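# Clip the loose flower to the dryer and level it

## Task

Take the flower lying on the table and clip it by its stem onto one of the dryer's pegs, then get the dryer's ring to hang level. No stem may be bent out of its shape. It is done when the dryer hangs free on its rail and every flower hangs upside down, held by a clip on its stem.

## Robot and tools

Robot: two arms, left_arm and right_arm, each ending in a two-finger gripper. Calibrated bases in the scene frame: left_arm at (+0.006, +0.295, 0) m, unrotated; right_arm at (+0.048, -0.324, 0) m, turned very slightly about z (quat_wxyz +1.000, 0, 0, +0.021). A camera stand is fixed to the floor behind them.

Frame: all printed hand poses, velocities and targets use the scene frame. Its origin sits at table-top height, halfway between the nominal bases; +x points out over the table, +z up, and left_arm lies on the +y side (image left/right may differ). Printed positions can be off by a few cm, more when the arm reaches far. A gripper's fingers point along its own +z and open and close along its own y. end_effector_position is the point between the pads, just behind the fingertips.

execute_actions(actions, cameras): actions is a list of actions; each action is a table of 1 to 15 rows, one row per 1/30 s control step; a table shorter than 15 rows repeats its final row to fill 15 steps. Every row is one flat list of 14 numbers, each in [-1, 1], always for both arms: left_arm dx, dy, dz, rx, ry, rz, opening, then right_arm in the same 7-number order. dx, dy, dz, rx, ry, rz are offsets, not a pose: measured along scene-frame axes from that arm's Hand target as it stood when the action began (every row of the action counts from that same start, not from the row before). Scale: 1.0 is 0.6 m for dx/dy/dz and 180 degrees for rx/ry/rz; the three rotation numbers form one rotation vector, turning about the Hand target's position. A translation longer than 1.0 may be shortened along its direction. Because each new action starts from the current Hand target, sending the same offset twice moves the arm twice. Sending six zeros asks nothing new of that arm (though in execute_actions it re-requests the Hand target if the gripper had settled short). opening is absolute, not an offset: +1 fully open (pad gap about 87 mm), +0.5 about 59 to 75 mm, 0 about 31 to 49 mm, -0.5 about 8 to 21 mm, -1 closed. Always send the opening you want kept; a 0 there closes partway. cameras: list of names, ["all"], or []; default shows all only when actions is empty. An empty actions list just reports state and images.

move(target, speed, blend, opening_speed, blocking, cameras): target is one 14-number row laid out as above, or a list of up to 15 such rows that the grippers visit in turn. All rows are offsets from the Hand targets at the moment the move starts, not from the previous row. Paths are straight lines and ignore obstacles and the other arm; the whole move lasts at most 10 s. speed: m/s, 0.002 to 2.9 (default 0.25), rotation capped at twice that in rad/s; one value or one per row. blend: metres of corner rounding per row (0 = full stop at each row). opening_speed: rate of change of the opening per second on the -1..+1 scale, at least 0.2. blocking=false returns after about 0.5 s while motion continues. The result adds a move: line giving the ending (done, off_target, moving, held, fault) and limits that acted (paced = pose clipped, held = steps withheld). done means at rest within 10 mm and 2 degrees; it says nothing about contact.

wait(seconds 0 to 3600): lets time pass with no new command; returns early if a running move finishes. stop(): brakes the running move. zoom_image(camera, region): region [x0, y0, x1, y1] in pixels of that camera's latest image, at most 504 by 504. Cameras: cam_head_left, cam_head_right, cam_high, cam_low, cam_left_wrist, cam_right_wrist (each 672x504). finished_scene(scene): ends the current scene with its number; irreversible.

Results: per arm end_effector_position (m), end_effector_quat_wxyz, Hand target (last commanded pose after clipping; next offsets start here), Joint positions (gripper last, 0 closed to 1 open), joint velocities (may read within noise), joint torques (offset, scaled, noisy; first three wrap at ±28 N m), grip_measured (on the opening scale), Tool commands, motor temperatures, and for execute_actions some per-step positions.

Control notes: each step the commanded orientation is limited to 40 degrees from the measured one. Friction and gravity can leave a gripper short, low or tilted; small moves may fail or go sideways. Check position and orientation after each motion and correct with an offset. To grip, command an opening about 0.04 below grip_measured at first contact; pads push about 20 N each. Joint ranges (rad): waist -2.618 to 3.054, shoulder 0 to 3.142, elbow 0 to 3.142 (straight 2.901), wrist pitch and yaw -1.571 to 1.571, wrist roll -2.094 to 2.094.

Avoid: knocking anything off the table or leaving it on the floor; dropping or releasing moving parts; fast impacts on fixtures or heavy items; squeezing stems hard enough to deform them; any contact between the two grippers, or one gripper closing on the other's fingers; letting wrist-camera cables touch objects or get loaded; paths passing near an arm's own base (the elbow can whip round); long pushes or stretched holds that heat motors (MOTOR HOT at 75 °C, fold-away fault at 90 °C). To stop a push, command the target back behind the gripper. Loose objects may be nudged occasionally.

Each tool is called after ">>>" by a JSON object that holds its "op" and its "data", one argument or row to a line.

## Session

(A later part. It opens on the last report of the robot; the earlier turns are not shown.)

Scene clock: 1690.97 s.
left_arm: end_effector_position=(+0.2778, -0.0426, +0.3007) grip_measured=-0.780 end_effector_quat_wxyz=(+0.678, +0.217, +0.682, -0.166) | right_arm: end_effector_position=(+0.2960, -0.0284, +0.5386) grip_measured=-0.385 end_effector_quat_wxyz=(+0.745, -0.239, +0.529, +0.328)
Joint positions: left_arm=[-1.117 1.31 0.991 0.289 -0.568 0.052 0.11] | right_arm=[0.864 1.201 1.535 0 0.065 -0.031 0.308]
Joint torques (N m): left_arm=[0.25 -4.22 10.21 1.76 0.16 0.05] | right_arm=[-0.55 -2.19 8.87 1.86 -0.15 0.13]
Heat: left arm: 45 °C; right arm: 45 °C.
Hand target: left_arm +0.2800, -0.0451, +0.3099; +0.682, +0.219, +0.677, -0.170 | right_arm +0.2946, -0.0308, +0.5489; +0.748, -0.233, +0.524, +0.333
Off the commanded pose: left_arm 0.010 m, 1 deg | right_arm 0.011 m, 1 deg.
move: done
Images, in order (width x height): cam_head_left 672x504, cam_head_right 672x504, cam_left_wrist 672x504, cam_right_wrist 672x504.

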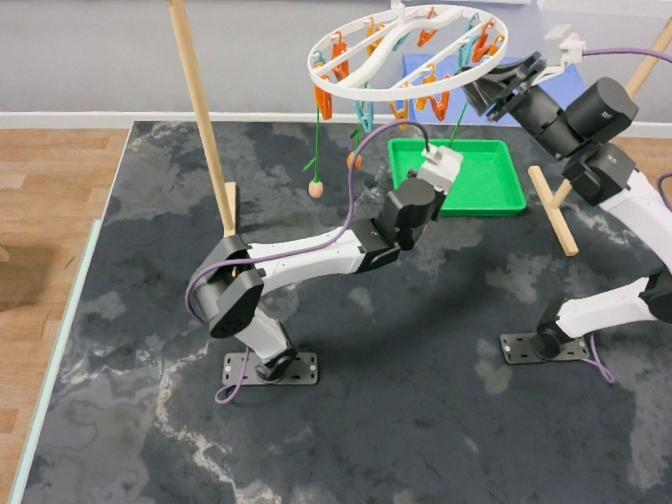

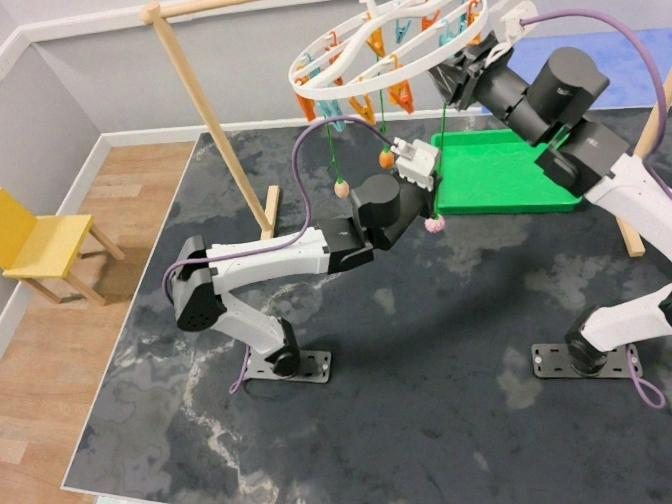

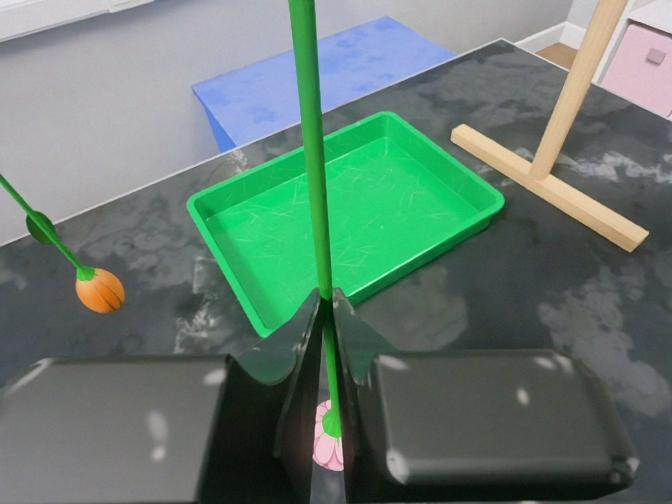

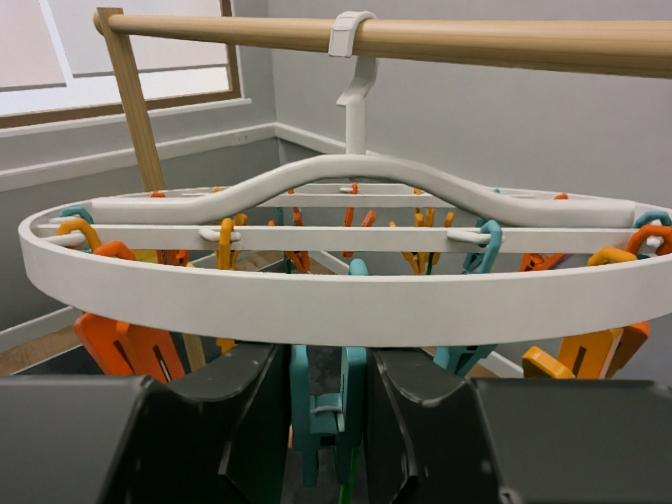

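>>> {"op": "zoom_image", "data": {
  "camera": "cam_head_left",
  "region": [430, 85, 490, 165]
}}

>>> {"op": "zoom_image", "data": {
  "camera": "cam_head_right",
  "region": [415, 85, 475, 245]
}}

>>> {"op": "zoom_image", "data": {
  "camera": "cam_right_wrist",
  "region": [310, 430, 384, 504]
}}

Scaled by 6.300 from the camera's image (finer frame: 960x720).

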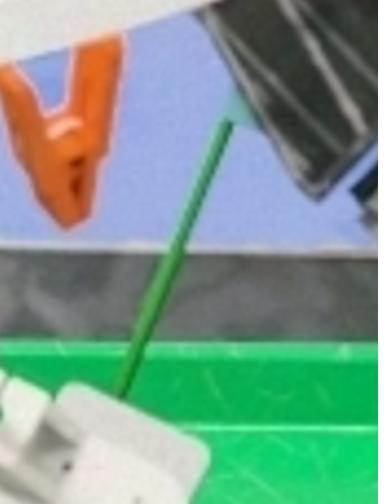

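Scaled by 3.150 from the camera's image (finer frame: 960x720).

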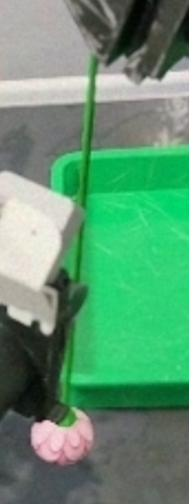

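Scaled by 6.811 from the camera's image (finer frame: 960x720).

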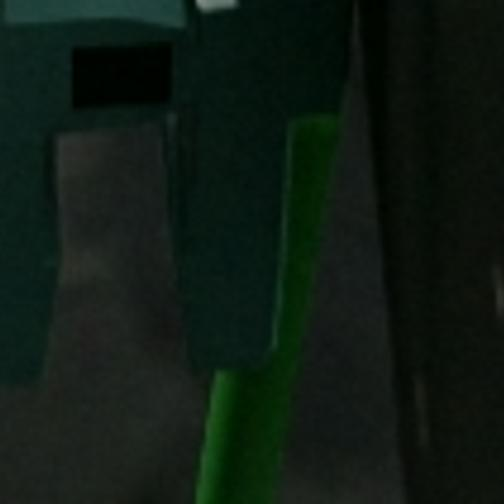

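>>> {"op": "move", "data": {
  "target": [-0.0248,-0.0112,0.0167,-0.0258,0.0103,0,-1,0,0,0,0,0,0,-1],
  "speed": 0.03,
  "cameras": ["cam_right_wrist", "cam_head_left"]
}}

>>> {"op": "zoom_image", "data": {
  "camera": "cam_right_wrist",
  "region": [270, 360, 414, 504]
}}

>>> {"op": "zoom_image", "data": {
  "camera": "cam_head_left",
  "region": [430, 85, 490, 165]
}}

Scene clock: 1811.20 s.
left_arm: end_effector_position=(+0.2659, -0.0524, +0.3050) grip_measured=-0.780 end_effector_quat_wxyz=(+0.672, +0.207, +0.684, -0.193) | right_arm: end_effector_position=(+0.2960, -0.0284, +0.5386) grip_measured=-0.385 end_effector_quat_wxyz=(+0.745, -0.239, +0.529, +0.328)
Joint positions: left_arm=[-1.152 1.31 1.006 0.278 -0.579 0 0.11] | right_arm=[0.864 1.201 1.535 0 0.065 -0.031 0.308]
Joint torques (N m): left_arm=[-0.77 -5.24 10.29 1.77 -0.21 -0.11] | right_arm=[-0.54 -2.19 8.88 1.87 -0.15 0.13]
Motor temperatures (°C): left_arm=[25 28 52 40 25 27 24] | right_arm=[24 28 45 37 22 23 25]
Heat: left arm: 52 °C; right arm: 45 °C.
Hand target: left_arm +0.2652, -0.0518, +0.3200; +0.679, +0.189, +0.680, -0.201 | right_arm +0.2946, -0.0308, +0.5489; +0.748, -0.233, +0.524, +0.333
Off the commanded pose: left_arm 0.015 m, 2 deg | right_arm 0.011 m, 1 deg.
move: off_target (left_arm)
Images, in order (width x height): cam_head_left 672x504, cam_right_wrist 672x504.

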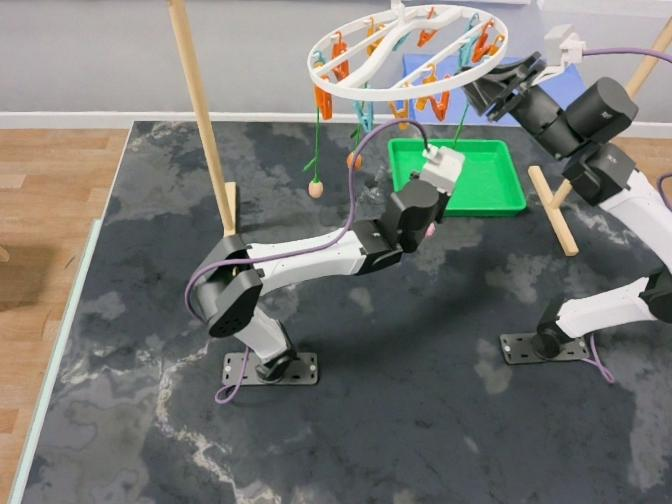

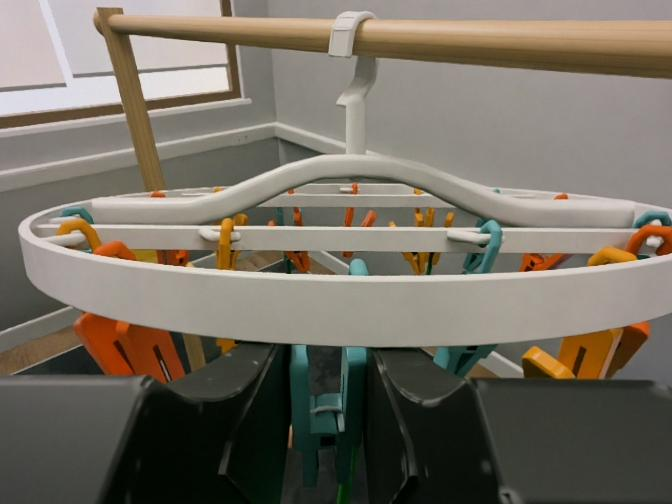

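Scaled by 3.500 from the camera's image (finer frame: 960x720).

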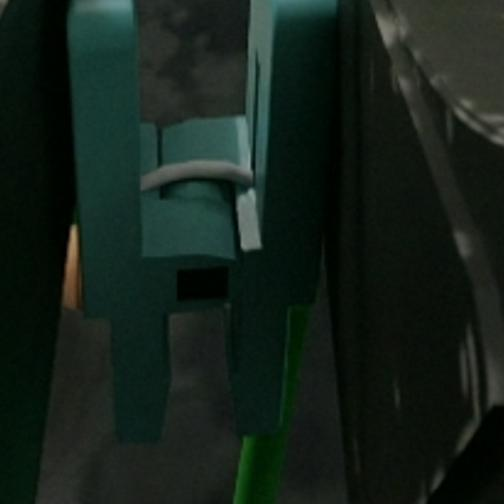

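Scaled by 6.300 from the camera's image (finer frame: 960x720).

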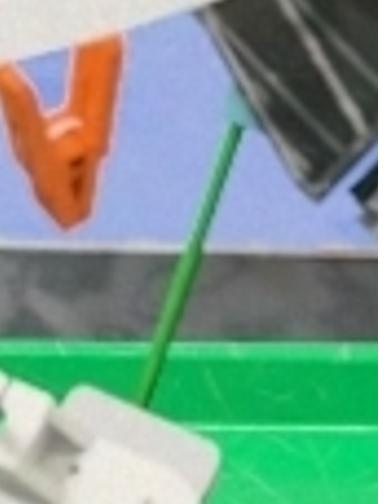

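>>> {"op": "wait", "data": {
  "seconds": 0.1,
  "cameras": ["cam_left_wrist", "cam_high"]
}}

Scene clock: 1821.37 s.
left_arm: end_effector_position=(+0.2658, -0.0525, +0.3049) grip_measured=-0.780 end_effector_quat_wxyz=(+0.672, +0.207, +0.684, -0.193) | right_arm: end_effector_position=(+0.2960, -0.0284, +0.5386) grip_measured=-0.385 end_effector_quat_wxyz=(+0.745, -0.239, +0.529, +0.328)
Joint positions: left_arm=[-1.152 1.31 1.006 0.278 -0.579 0 0.11] | right_arm=[0.864 1.201 1.535 0 0.065 -0.031 0.308]
Joint torques (N m): left_arm=[-0.62 -5.48 10.22 1.79 -0.19 -0.2] | right_arm=[-0.53 -2.18 8.88 1.86 -0.15 0.13]
Motor temperatures (°C): left_arm=[25 28 55 41 25 27 24] | right_arm=[24 28 45 37 22 23 25]
Heat: left arm: 55 °C; right arm: 45 °C.
Hand target: left_arm +0.2651, -0.0519, +0.3200; +0.679, +0.189, +0.681, -0.201 | right_arm +0.2946, -0.0308, +0.5489; +0.748, -0.233, +0.524, +0.333
Tool commands: left_gripper/opening=-1.0 right_gripper/opening=-1.0
Off the commanded pose: left_arm 0.015 m, 2 deg | right_arm 0.011 m, 1 deg.
wait: 0.10 s; at rest from the start
Images, in order (width x height): cam_high 672x504, cam_left_wrist 672x504.

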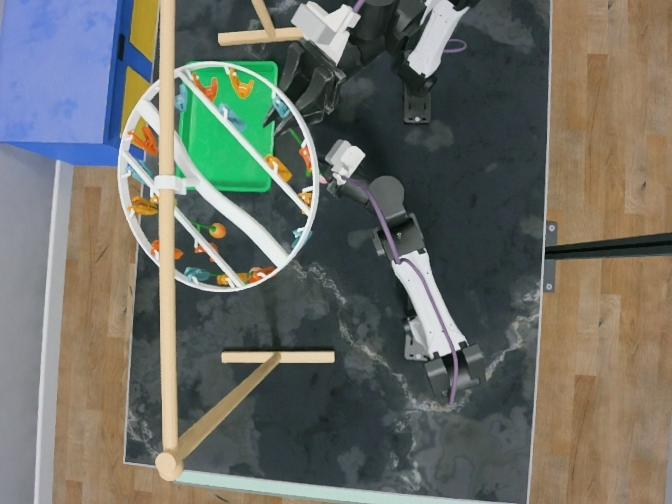

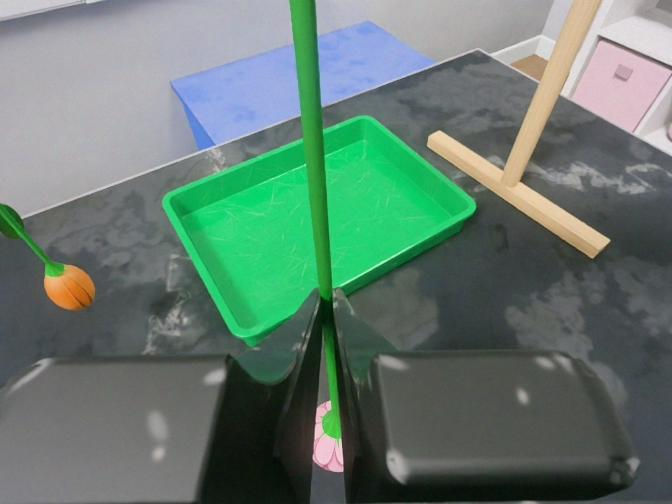

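>>> {"op": "wait", "data": {
  "seconds": 0.1,
  "cameras": ["cam_right_wrist"]
}}

>>> {"op": "zoom_image", "data": {
  "camera": "cam_right_wrist",
  "region": [310, 430, 384, 504]
}}

Scene clock: 1848.13 s.
left_arm: end_effector_position=(+0.2658, -0.0525, +0.3049) grip_measured=-0.780 end_effector_quat_wxyz=(+0.672, +0.207, +0.684, -0.193) | right_arm: end_effector_position=(+0.2960, -0.0284, +0.5386) grip_measured=-0.385 end_effector_quat_wxyz=(+0.745, -0.239, +0.529, +0.328)
Joint positions: left_arm=[-1.152 1.31 1.006 0.278 -0.579 0 0.11] | right_arm=[0.864 1.201 1.535 0 0.065 -0.031 0.308]
Joint torques (N m): left_arm=[-0.8 -5.39 10.48 1.81 -0.25 -0.16] | right_arm=[-0.54 -2.18 8.88 1.86 -0.15 0.13]
Motor temperatures (°C): left_arm=[25 29 58 42 25 27 24] | right_arm=[24 28 45 37 22 23 25]
Heat: left arm: 58 °C; right arm: 45 °C.
Hand target: left_arm +0.2651, -0.0519, +0.3200; +0.679, +0.189, +0.681, -0.201 | right_arm +0.2946, -0.0308, +0.5489; +0.748, -0.233, +0.524, +0.333
Tool commands: left_gripper/opening=-1.0 right_gripper/opening=-1.0
Off the commanded pose: left_arm 0.015 m, 2 deg | right_arm 0.011 m, 1 deg.
wait: 0.10 s; at rest from the start

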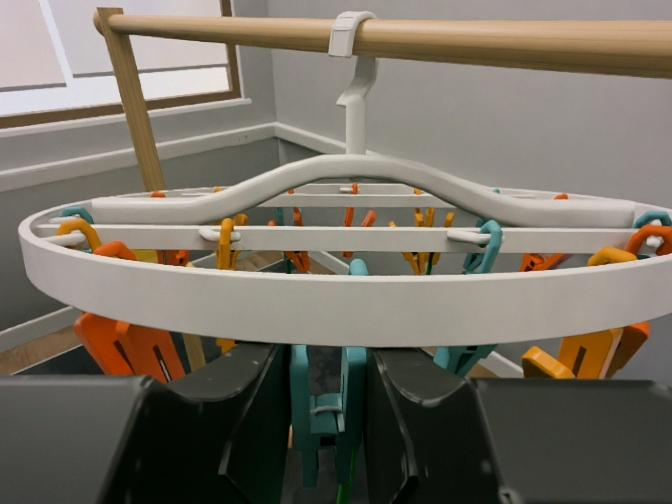

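Scaled by 6.811 from the camera's image (finer frame: 960x720).

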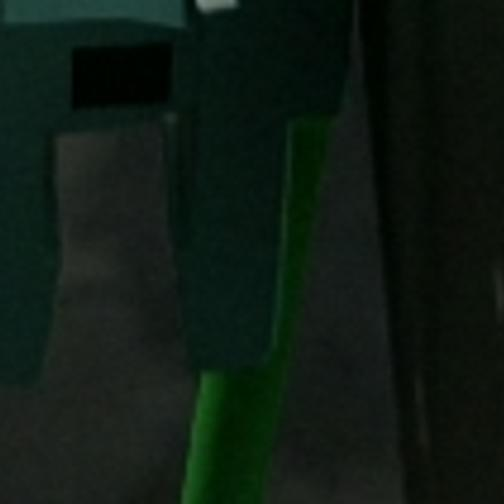

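>>> {"op": "move", "data": {
  "target": [-0.0233, -0.026, 0, -0.0392, 0.0137, 0, -1, 0,0,0,0,0,0,-1],
  "speed": 0.03,
  "cameras": ["cam_right_wrist", "cam_head_left"]
}}

>>> {"op": "zoom_image", "data": {
  "camera": "cam_right_wrist",
  "region": [290, 404, 390, 504]
}}

>>> {"op": "zoom_image", "data": {
  "camera": "cam_head_left",
  "region": [430, 85, 490, 165]
}}

Scene clock: 1897.20 s.
left_arm: end_effector_position=(+0.2502, -0.0641, +0.3182) grip_measured=-0.780 end_effector_quat_wxyz=(+0.674, +0.155, +0.680, -0.244) | right_arm: end_effector_position=(+0.2960, -0.0284, +0.5386) grip_measured=-0.385 end_effector_quat_wxyz=(+0.745, -0.238, +0.529, +0.329)
Joint positions: left_arm=[-1.208 1.31 1.006 0.338 -0.636 -0.104 0.11] | right_arm=[0.864 1.201 1.535 0 0.065 -0.03 0.308]
Joint torques (N m): left_arm=[-0.43 -3.04 8.98 1.93 -0.27 -0.18] | right_arm=[-0.55 -2.18 8.88 1.86 -0.15 0.11]
Motor temperatures (°C): left_arm=[25 29 59 43 25 27 24] | right_arm=[24 27 45 37 22 23 25]
Heat: left arm: 59 °C; right arm: 45 °C.
Hand target: left_arm +0.2512, -0.0675, +0.3200; +0.674, +0.142, +0.681, -0.247 | right_arm +0.2946, -0.0308, +0.5489; +0.748, -0.233, +0.524, +0.333
Off the commanded pose: left_arm 0.004 m, 1 deg | right_arm 0.011 m, 1 deg.
move: done
Images, in order (width x height): cam_head_left 672x504, cam_right_wrist 672x504.

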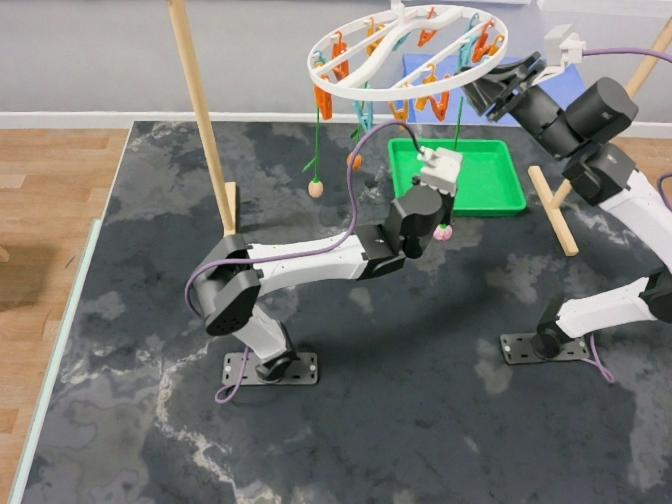

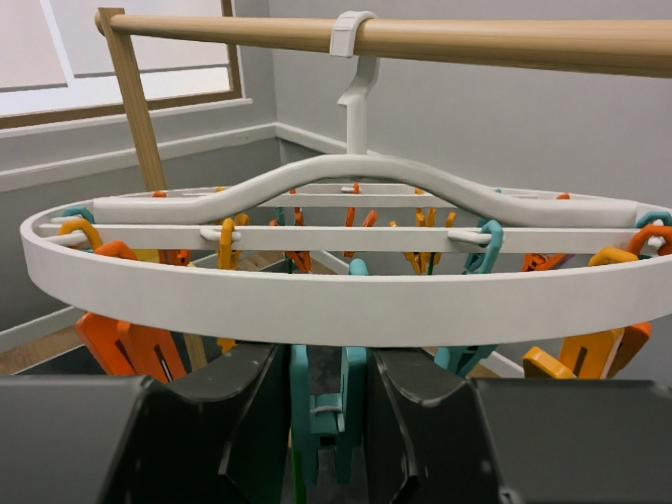

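Scaled by 5.040 from the camera's image (finer frame: 960x720).

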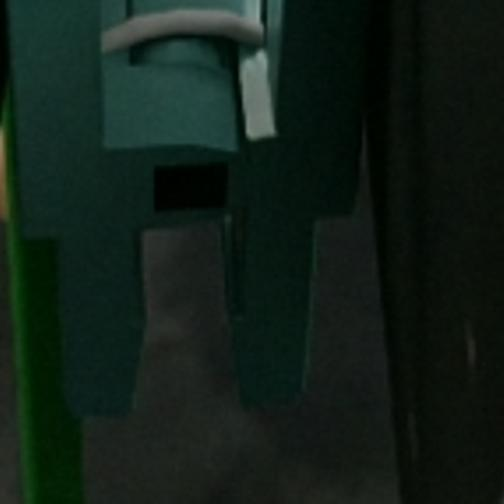

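Scaled by 6.300 from the camera's image (finer frame: 960x720).

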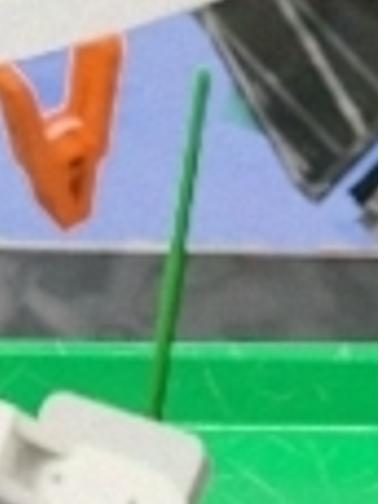

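>>> {"op": "move", "data": {
  "target": [0.0155, -0.0127, 0, 0, 0, 0, -1, 0,0,0,0,0,0,-1],
  "speed": 0.03,
  "cameras": ["cam_right_wrist", "cam_head_left"]
}}

>>> {"op": "zoom_image", "data": {
  "camera": "cam_right_wrist",
  "region": [290, 404, 390, 504]
}}

>>> {"op": "zoom_image", "data": {
  "camera": "cam_head_left",
  "region": [430, 85, 490, 165]
}}

Scene clock: 1929.90 s.
left_arm: end_effector_position=(+0.2558, -0.0714, +0.3121) grip_measured=-0.780 end_effector_quat_wxyz=(+0.672, +0.156, +0.684, -0.239) | right_arm: end_effector_position=(+0.2960, -0.0284, +0.5386) grip_measured=-0.385 end_effector_quat_wxyz=(+0.745, -0.238, +0.529, +0.329)
Joint positions: left_arm=[-1.202 1.351 1.023 0.347 -0.636 -0.106 0.11] | right_arm=[0.864 1.201 1.535 0 0.065 -0.03 0.308]
Joint torques (N m): left_arm=[0.42 -3.86 10.32 1.9 -0.03 -0.14] | right_arm=[-0.54 -2.18 8.88 1.86 -0.15 0.12]
Motor temperatures (°C): left_arm=[25 28 57 41 25 27 24] | right_arm=[24 27 45 37 22 23 25]
Heat: left arm: 57 °C; right arm: 45 °C.
Hand target: left_arm +0.2605, -0.0750, +0.3201; +0.674, +0.142, +0.681, -0.247 | right_arm +0.2946, -0.0308, +0.5489; +0.748, -0.233, +0.524, +0.333
Off the commanded pose: left_arm 0.010 m, 2 deg | right_arm 0.011 m, 1 deg.
move: done
Images, in order (width x height): cam_head_left 672x504, cam_right_wrist 672x504.

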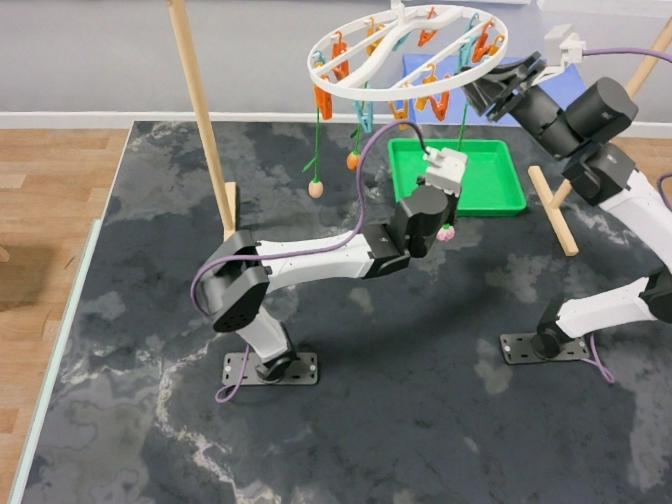

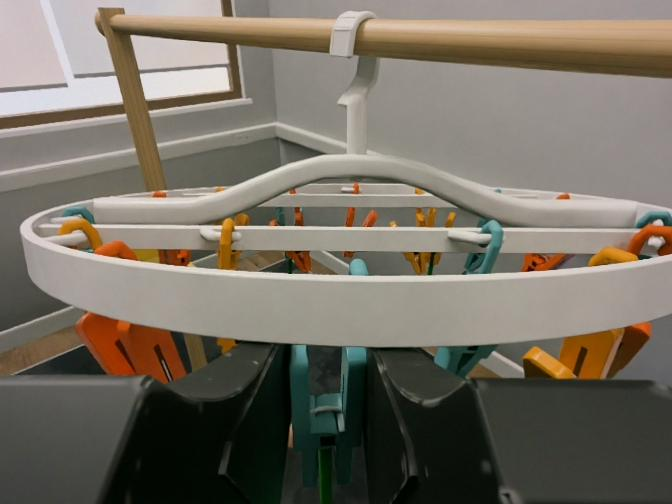

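Scaled by 5.040 from the camera's image (finer frame: 960x720).

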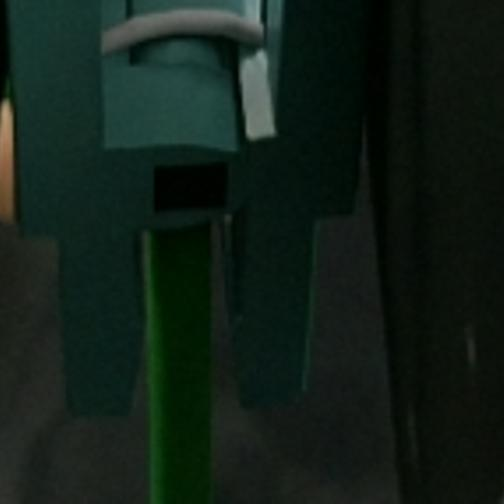

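Scaled by 6.300 from the camera's image (finer frame: 960x720).

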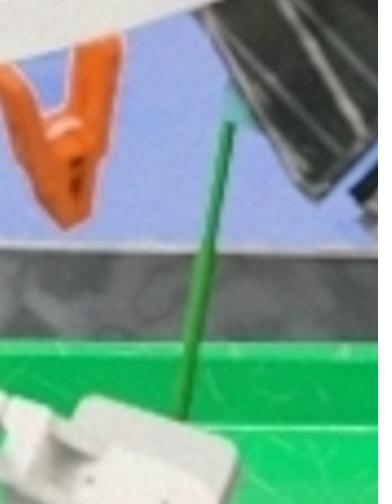

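>>> {"op": "move", "data": {
  "target": [-0.0088, -0.0122, 0.0067, 0, 0, 0, -1, 0,0,0,0,0,0,-1],
  "speed": 0.02,
  "cameras": ["cam_right_wrist", "cam_head_left"]
}}

>>> {"op": "zoom_image", "data": {
  "camera": "cam_right_wrist",
  "region": [290, 404, 390, 504]
}}

>>> {"op": "zoom_image", "data": {
  "camera": "cam_head_left",
  "region": [430, 85, 490, 165]
}}

Scene clock: 1941.37 s.
left_arm: end_effector_position=(+0.2542, -0.0787, +0.3185) grip_measured=-0.780 end_effector_quat_wxyz=(+0.673, +0.155, +0.681, -0.244) | right_arm: end_effector_position=(+0.2960, -0.0284, +0.5386) grip_measured=-0.385 end_effector_quat_wxyz=(+0.745, -0.238, +0.529, +0.329)
Joint positions: left_arm=[-1.213 1.37 1.054 0.347 -0.641 -0.106 0.11] | right_arm=[0.864 1.201 1.535 0 0.065 -0.03 0.308]
Joint torques (N m): left_arm=[-0.64 -3.81 10.1 1.79 -0.21 -0.16] | right_arm=[-0.54 -2.18 8.88 1.87 -0.15 0.12]
Motor temperatures (°C): left_arm=[25 29 57 43 25 27 24] | right_arm=[24 27 45 37 22 23 25]
Heat: left arm: 57 °C; right arm: 45 °C.
Hand target: left_arm +0.2552, -0.0824, +0.3240; +0.674, +0.142, +0.681, -0.247 | right_arm +0.2946, -0.0308, +0.5489; +0.748, -0.233, +0.524, +0.333
Off the commanded pose: left_arm 0.007 m, 2 deg | right_arm 0.011 m, 1 deg.
move: done
Images, in order (width x height): cam_head_left 672x504, cam_right_wrist 672x504.

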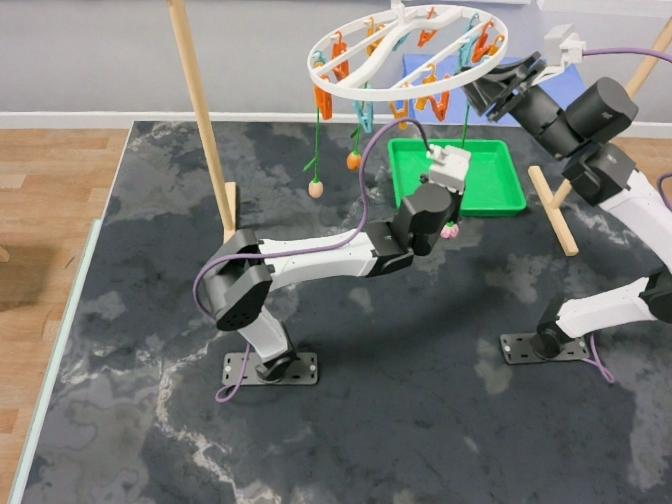

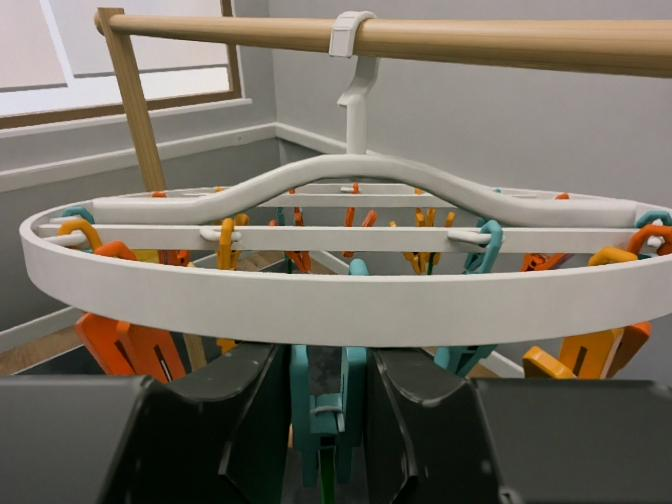

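Scaled by 5.040 from the camera's image (finer frame: 960x720).

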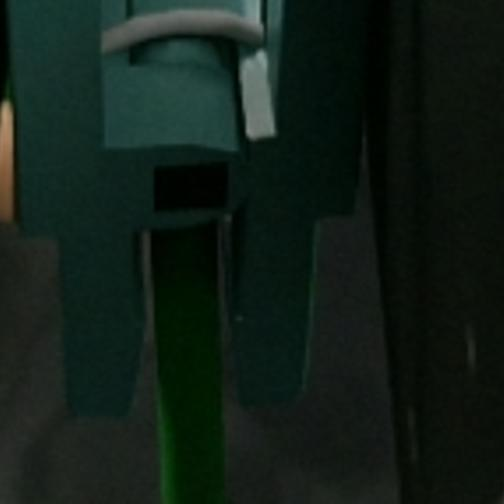

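Scaled by 6.300 from the camera's image (finer frame: 960x720).

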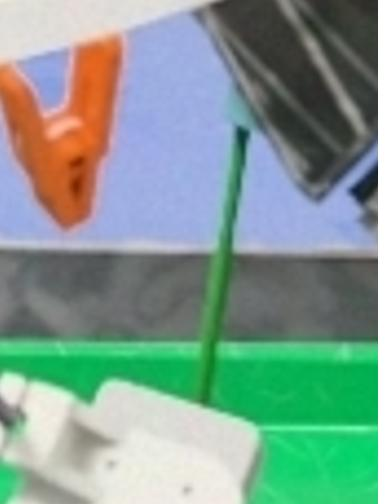

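>>> {"op": "move", "data": {
  "target": [0,0,0,0,0,0,-1,0,0,0,0,0,0,0.05],
  "opening_speed": 0.4,
  "cameras": ["cam_right_wrist", "cam_head_left"]
}}

>>> {"op": "zoom_image", "data": {
  "camera": "cam_right_wrist",
  "region": [270, 340, 400, 504]
}}

Scene clock: 1993.17 s.
left_arm: end_effector_position=(+0.2543, -0.0785, +0.3185) grip_measured=-0.780 end_effector_quat_wxyz=(+0.673, +0.154, +0.681, -0.244) | right_arm: end_effector_position=(+0.2960, -0.0283, +0.5378) grip_measured=+0.049 end_effector_quat_wxyz=(+0.744, -0.239, +0.530, +0.328)
Joint positions: left_arm=[-1.213 1.37 1.054 0.347 -0.643 -0.106 0.11] | right_arm=[0.864 1.201 1.535 -0.003 0.065 -0.03 0.525]
Joint torques (N m): left_arm=[-0.73 -3.78 10.33 1.8 -0.18 -0.14] | right_arm=[-0.55 -2.19 8.88 1.91 -0.15 0.11]
Motor temperatures (°C): left_arm=[25 29 55 43 25 27 24] | right_arm=[24 27 46 38 22 23 25]
Heat: left arm: 55 °C; right arm: 46 °C.
Hand target: left_arm +0.2552, -0.0823, +0.3240; +0.674, +0.142, +0.681, -0.247 | right_arm +0.2946, -0.0308, +0.5490; +0.749, -0.233, +0.524, +0.333
Off the commanded pose: left_arm 0.007 m, 1 deg | right_arm 0.011 m, 1 deg.
move: done
Images, in order (width x height): cam_head_left 672x504, cam_right_wrist 672x504.

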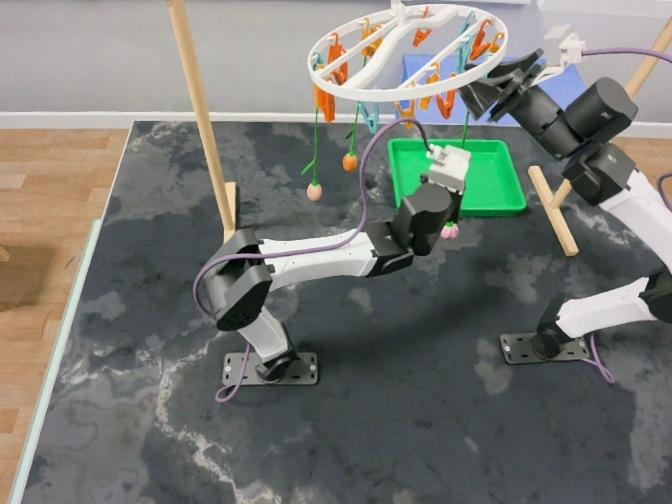

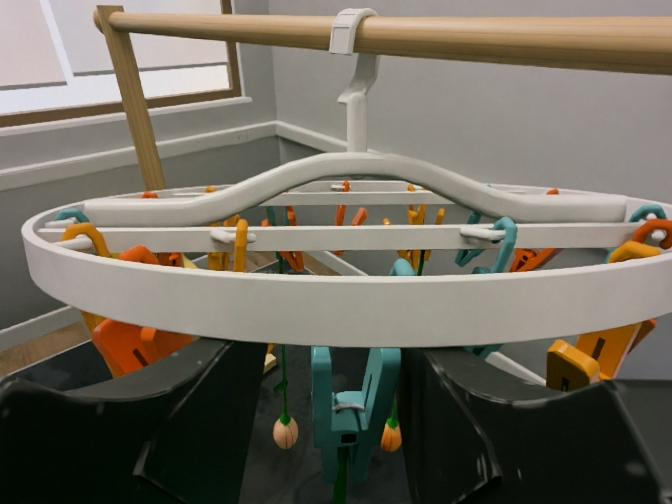

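Scaled by 3.073 from the camera's image (finer frame: 960x720).

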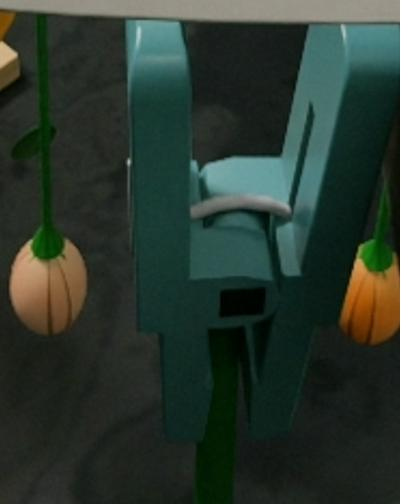

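>>> {"op": "move", "data": {
  "target": [
    [0,0,0,0,0,0,-1,0,0,0,0,0,0,0.35],
    [0,0,0,0,0,0,-1,-0.001,-0.0047,0,0,0,0.0833,0.35],
    [0,0,0,0,0,0,-1,-0.0615,-0.1235,-0.0473,0,0,0.0833,0.35],
    [0,0,0,0,0,0,-1,-0.0767,-0.2028,-0.1967,-0.0492,0.0267,0.15,0.35]
  ],
  "speed": [0.05, 0.06, 0.08, 0.2],
  "blend": [0, 0.005, 0.015, 0],
  "opening_speed": 0.5,
  "cameras": ["cam_right_wrist", "cam_head_left", "cam_high"]
}}

>>> {"op": "zoom_image", "data": {
  "camera": "cam_head_left",
  "region": [400, 60, 520, 180]
}}

Scene clock: 2024.23 s.
left_arm: end_effector_position=(+0.2543, -0.0785, +0.3185) grip_measured=-0.780 end_effector_quat_wxyz=(+0.673, +0.154, +0.681, -0.244) | right_arm: end_effector_position=(+0.2474, -0.1518, +0.4343) grip_measured=+0.350 end_effector_quat_wxyz=(+0.609, -0.387, +0.513, +0.466)
Joint positions: left_arm=[-1.213 1.37 1.054 0.347 -0.643 -0.106 0.11] | right_arm=[-0.05 0.884 0.989 0.493 -1.255 0.581 0.675]
Joint torques (N m): left_arm=[-0.69 -3.77 10.3 1.71 -0.13 -0.24] | right_arm=[-0.8 -0.12 4.97 1.5 0.12 0.09]
Motor temperatures (°C): left_arm=[25 29 56 44 25 27 24] | right_arm=[24 27 45 38 22 23 24]
Heat: left arm: 56 °C; right arm: 45 °C.
Hand target: left_arm +0.2552, -0.0823, +0.3240; +0.674, +0.142, +0.681, -0.247 | right_arm +0.2486, -0.1525, +0.4310; +0.608, -0.391, +0.510, +0.467
Off the commanded pose: left_arm 0.007 m, 1 deg | right_arm 0.004 m, 1 deg.
move: done
Images, in order (width x height): cam_head_left 672x504, cam_high 672x504, cam_right_wrist 672x504.

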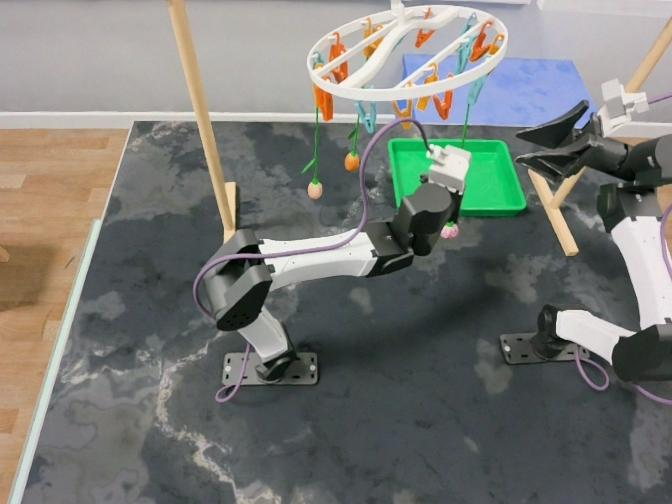

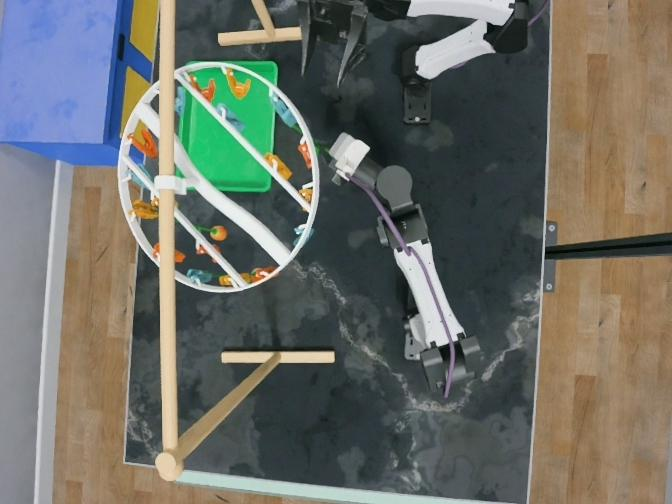

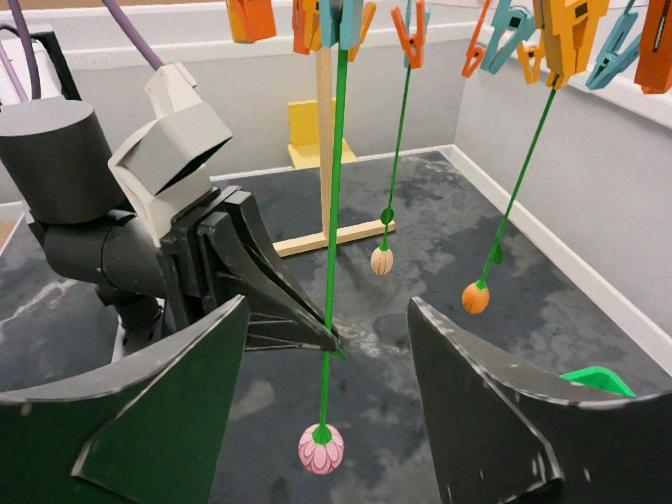

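Scaled by 4.200 from the camera's image (finer frame: 960x720).

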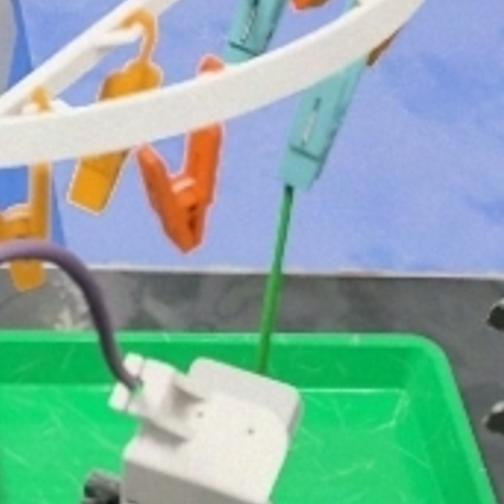

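>>> {"op": "move", "data": {
  "target": [0.03, 0.03, -0.0533, 0, 0, 0, -1, 0,0,0,0,0,0,0.35],
  "speed": 0.025,
  "cameras": ["cam_right_wrist", "cam_head_left", "cam_low"]
}}

>>> {"op": "zoom_image", "data": {
  "camera": "cam_low",
  "region": [290, 30, 470, 170]
}}

Scene clock: 2049.67 s.
left_arm: end_effector_position=(+0.2727, -0.0658, +0.2950) grip_measured=-0.780 end_effector_quat_wxyz=(+0.677, +0.147, +0.680, -0.240) | right_arm: end_effector_position=(+0.2474, -0.1518, +0.4343) grip_measured=+0.350 end_effector_quat_wxyz=(+0.609, -0.387, +0.512, +0.466)
Joint positions: left_arm=[-1.147 1.37 0.953 0.455 -0.594 -0.106 0.11] | right_arm=[-0.05 0.884 0.989 0.494 -1.255 0.581 0.675]
Joint torques (N m): left_arm=[0.47 -5.83 6.3 1.88 0.18 -0.19] | right_arm=[-0.76 -0.18 5.12 1.4 0.13 0.03]
Motor temperatures (°C): left_arm=[25 29 56 43 25 27 24] | right_arm=[24 27 44 37 22 23 24]
Heat: left arm: 56 °C; right arm: 44 °C.
Hand target: left_arm +0.2732, -0.0644, +0.2919; +0.674, +0.142, +0.681, -0.247 | right_arm +0.2485, -0.1524, +0.4308; +0.608, -0.392, +0.511, +0.465
Off the commanded pose: left_arm 0.003 m, 1 deg | right_arm 0.004 m, 1 deg.
move: done
Images, in order (width x height): cam_head_left 672x504, cam_low 672x504, cam_right_wrist 672x504.

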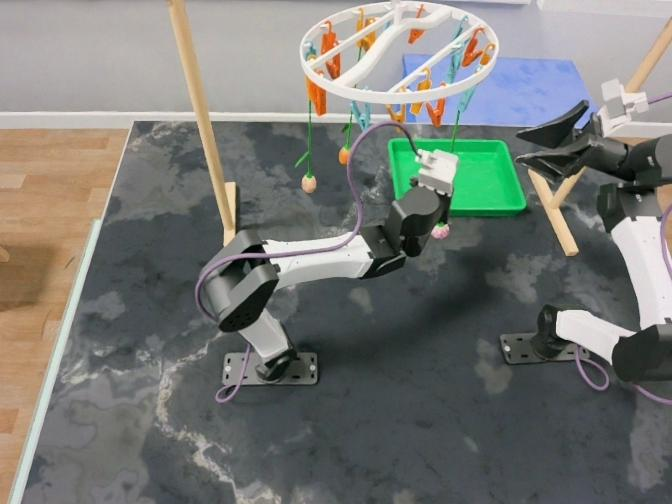

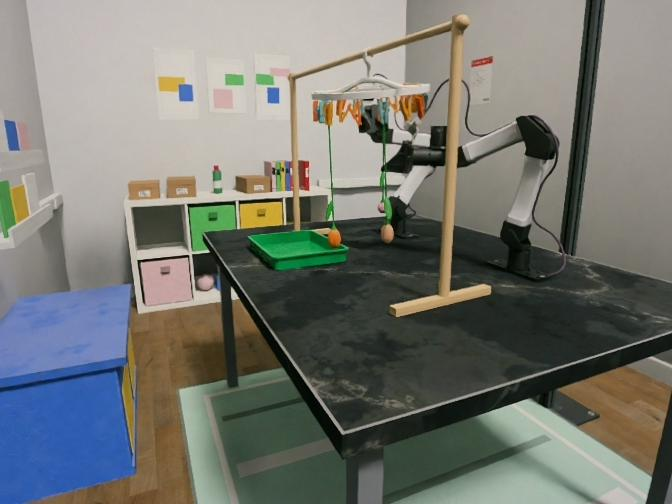

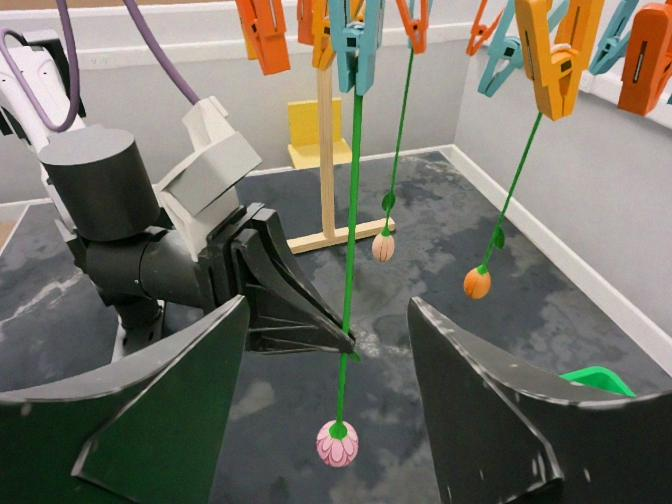

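Scaled by 2.800 from the camera's image (finer frame: 960x720).

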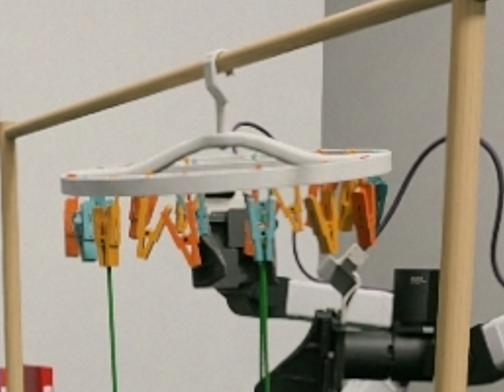

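>>> {"op": "move", "data": {
  "target": [
    [0,0,0,0,0,0,-0.3,0,0,0,0,0,0,0.35]
  ],
  "opening_speed": 0.3,
  "cameras": ["cam_right_wrist", "cam_left_wrist", "cam_low"]
}}

>>> {"op": "zoom_image", "data": {
  "camera": "cam_low",
  "region": [290, 30, 470, 170]
}}

Scene clock: 2059.90 s.
left_arm: end_effector_position=(+0.2727, -0.0661, +0.2959) grip_measured=-0.301 end_effector_quat_wxyz=(+0.678, +0.145, +0.679, -0.242) | right_arm: end_effector_position=(+0.2474, -0.1518, +0.4343) grip_measured=+0.350 end_effector_quat_wxyz=(+0.609, -0.387, +0.512, +0.466)
Joint positions: left_arm=[-1.147 1.37 0.953 0.459 -0.594 -0.109 0.35] | right_arm=[-0.05 0.884 0.989 0.494 -1.255 0.581 0.675]
Joint torques (N m): left_arm=[0.5 -5.64 6.5 1.86 0.08 -0.17] | right_arm=[-0.76 -0.18 5.11 1.41 0.12 0.03]
Motor temperatures (°C): left_arm=[25 30 55 44 25 27 24] | right_arm=[24 27 44 36 22 23 23]
Heat: left arm: 55 °C; right arm: 44 °C.
Hand target: left_arm +0.2732, -0.0643, +0.2920; +0.674, +0.142, +0.681, -0.247 | right_arm +0.2485, -0.1524, +0.4308; +0.608, -0.392, +0.511, +0.465
Off the commanded pose: left_arm 0.004 m, 1 deg | right_arm 0.004 m, 1 deg.
move: done
Images, in order (width x height): cam_low 672x504, cam_left_wrist 672x504, cam_right_wrist 672x504.

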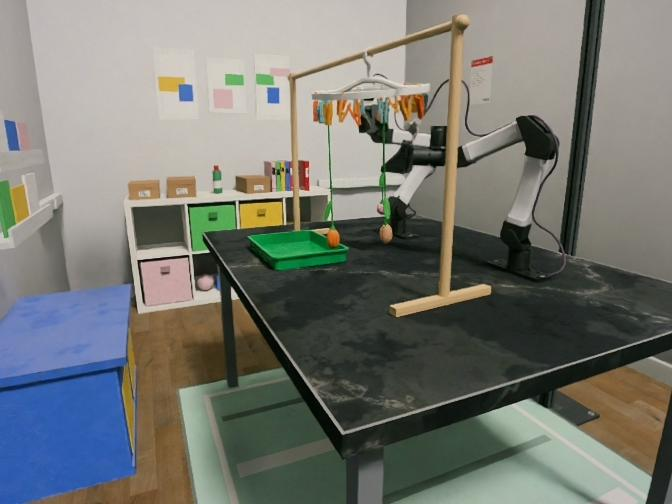

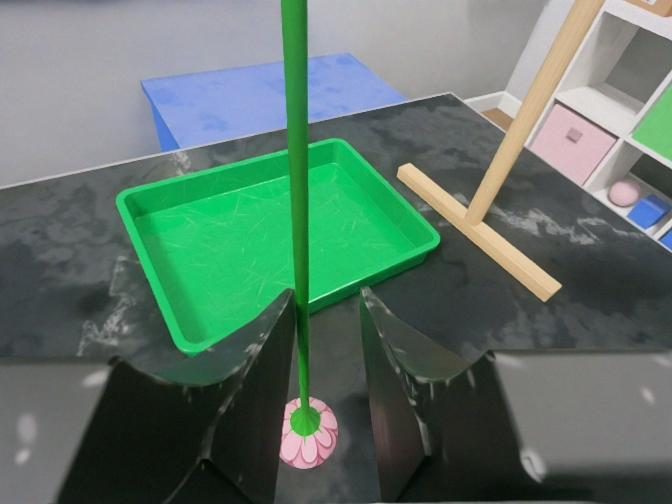

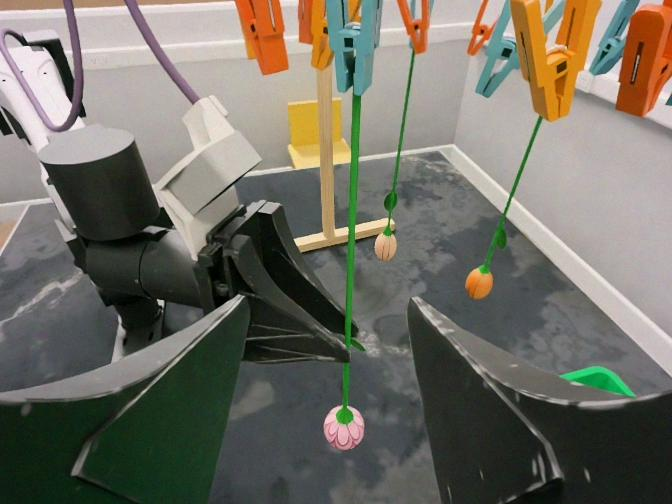

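Scaled by 2.800 from the camera's image (finer frame: 960x720).

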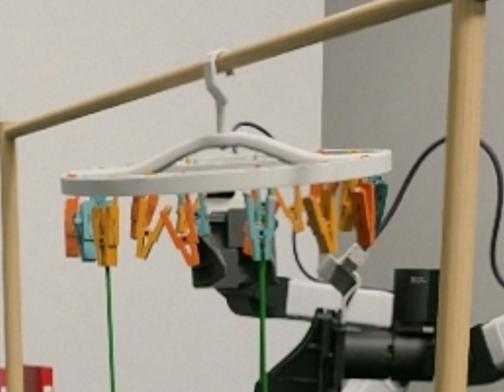

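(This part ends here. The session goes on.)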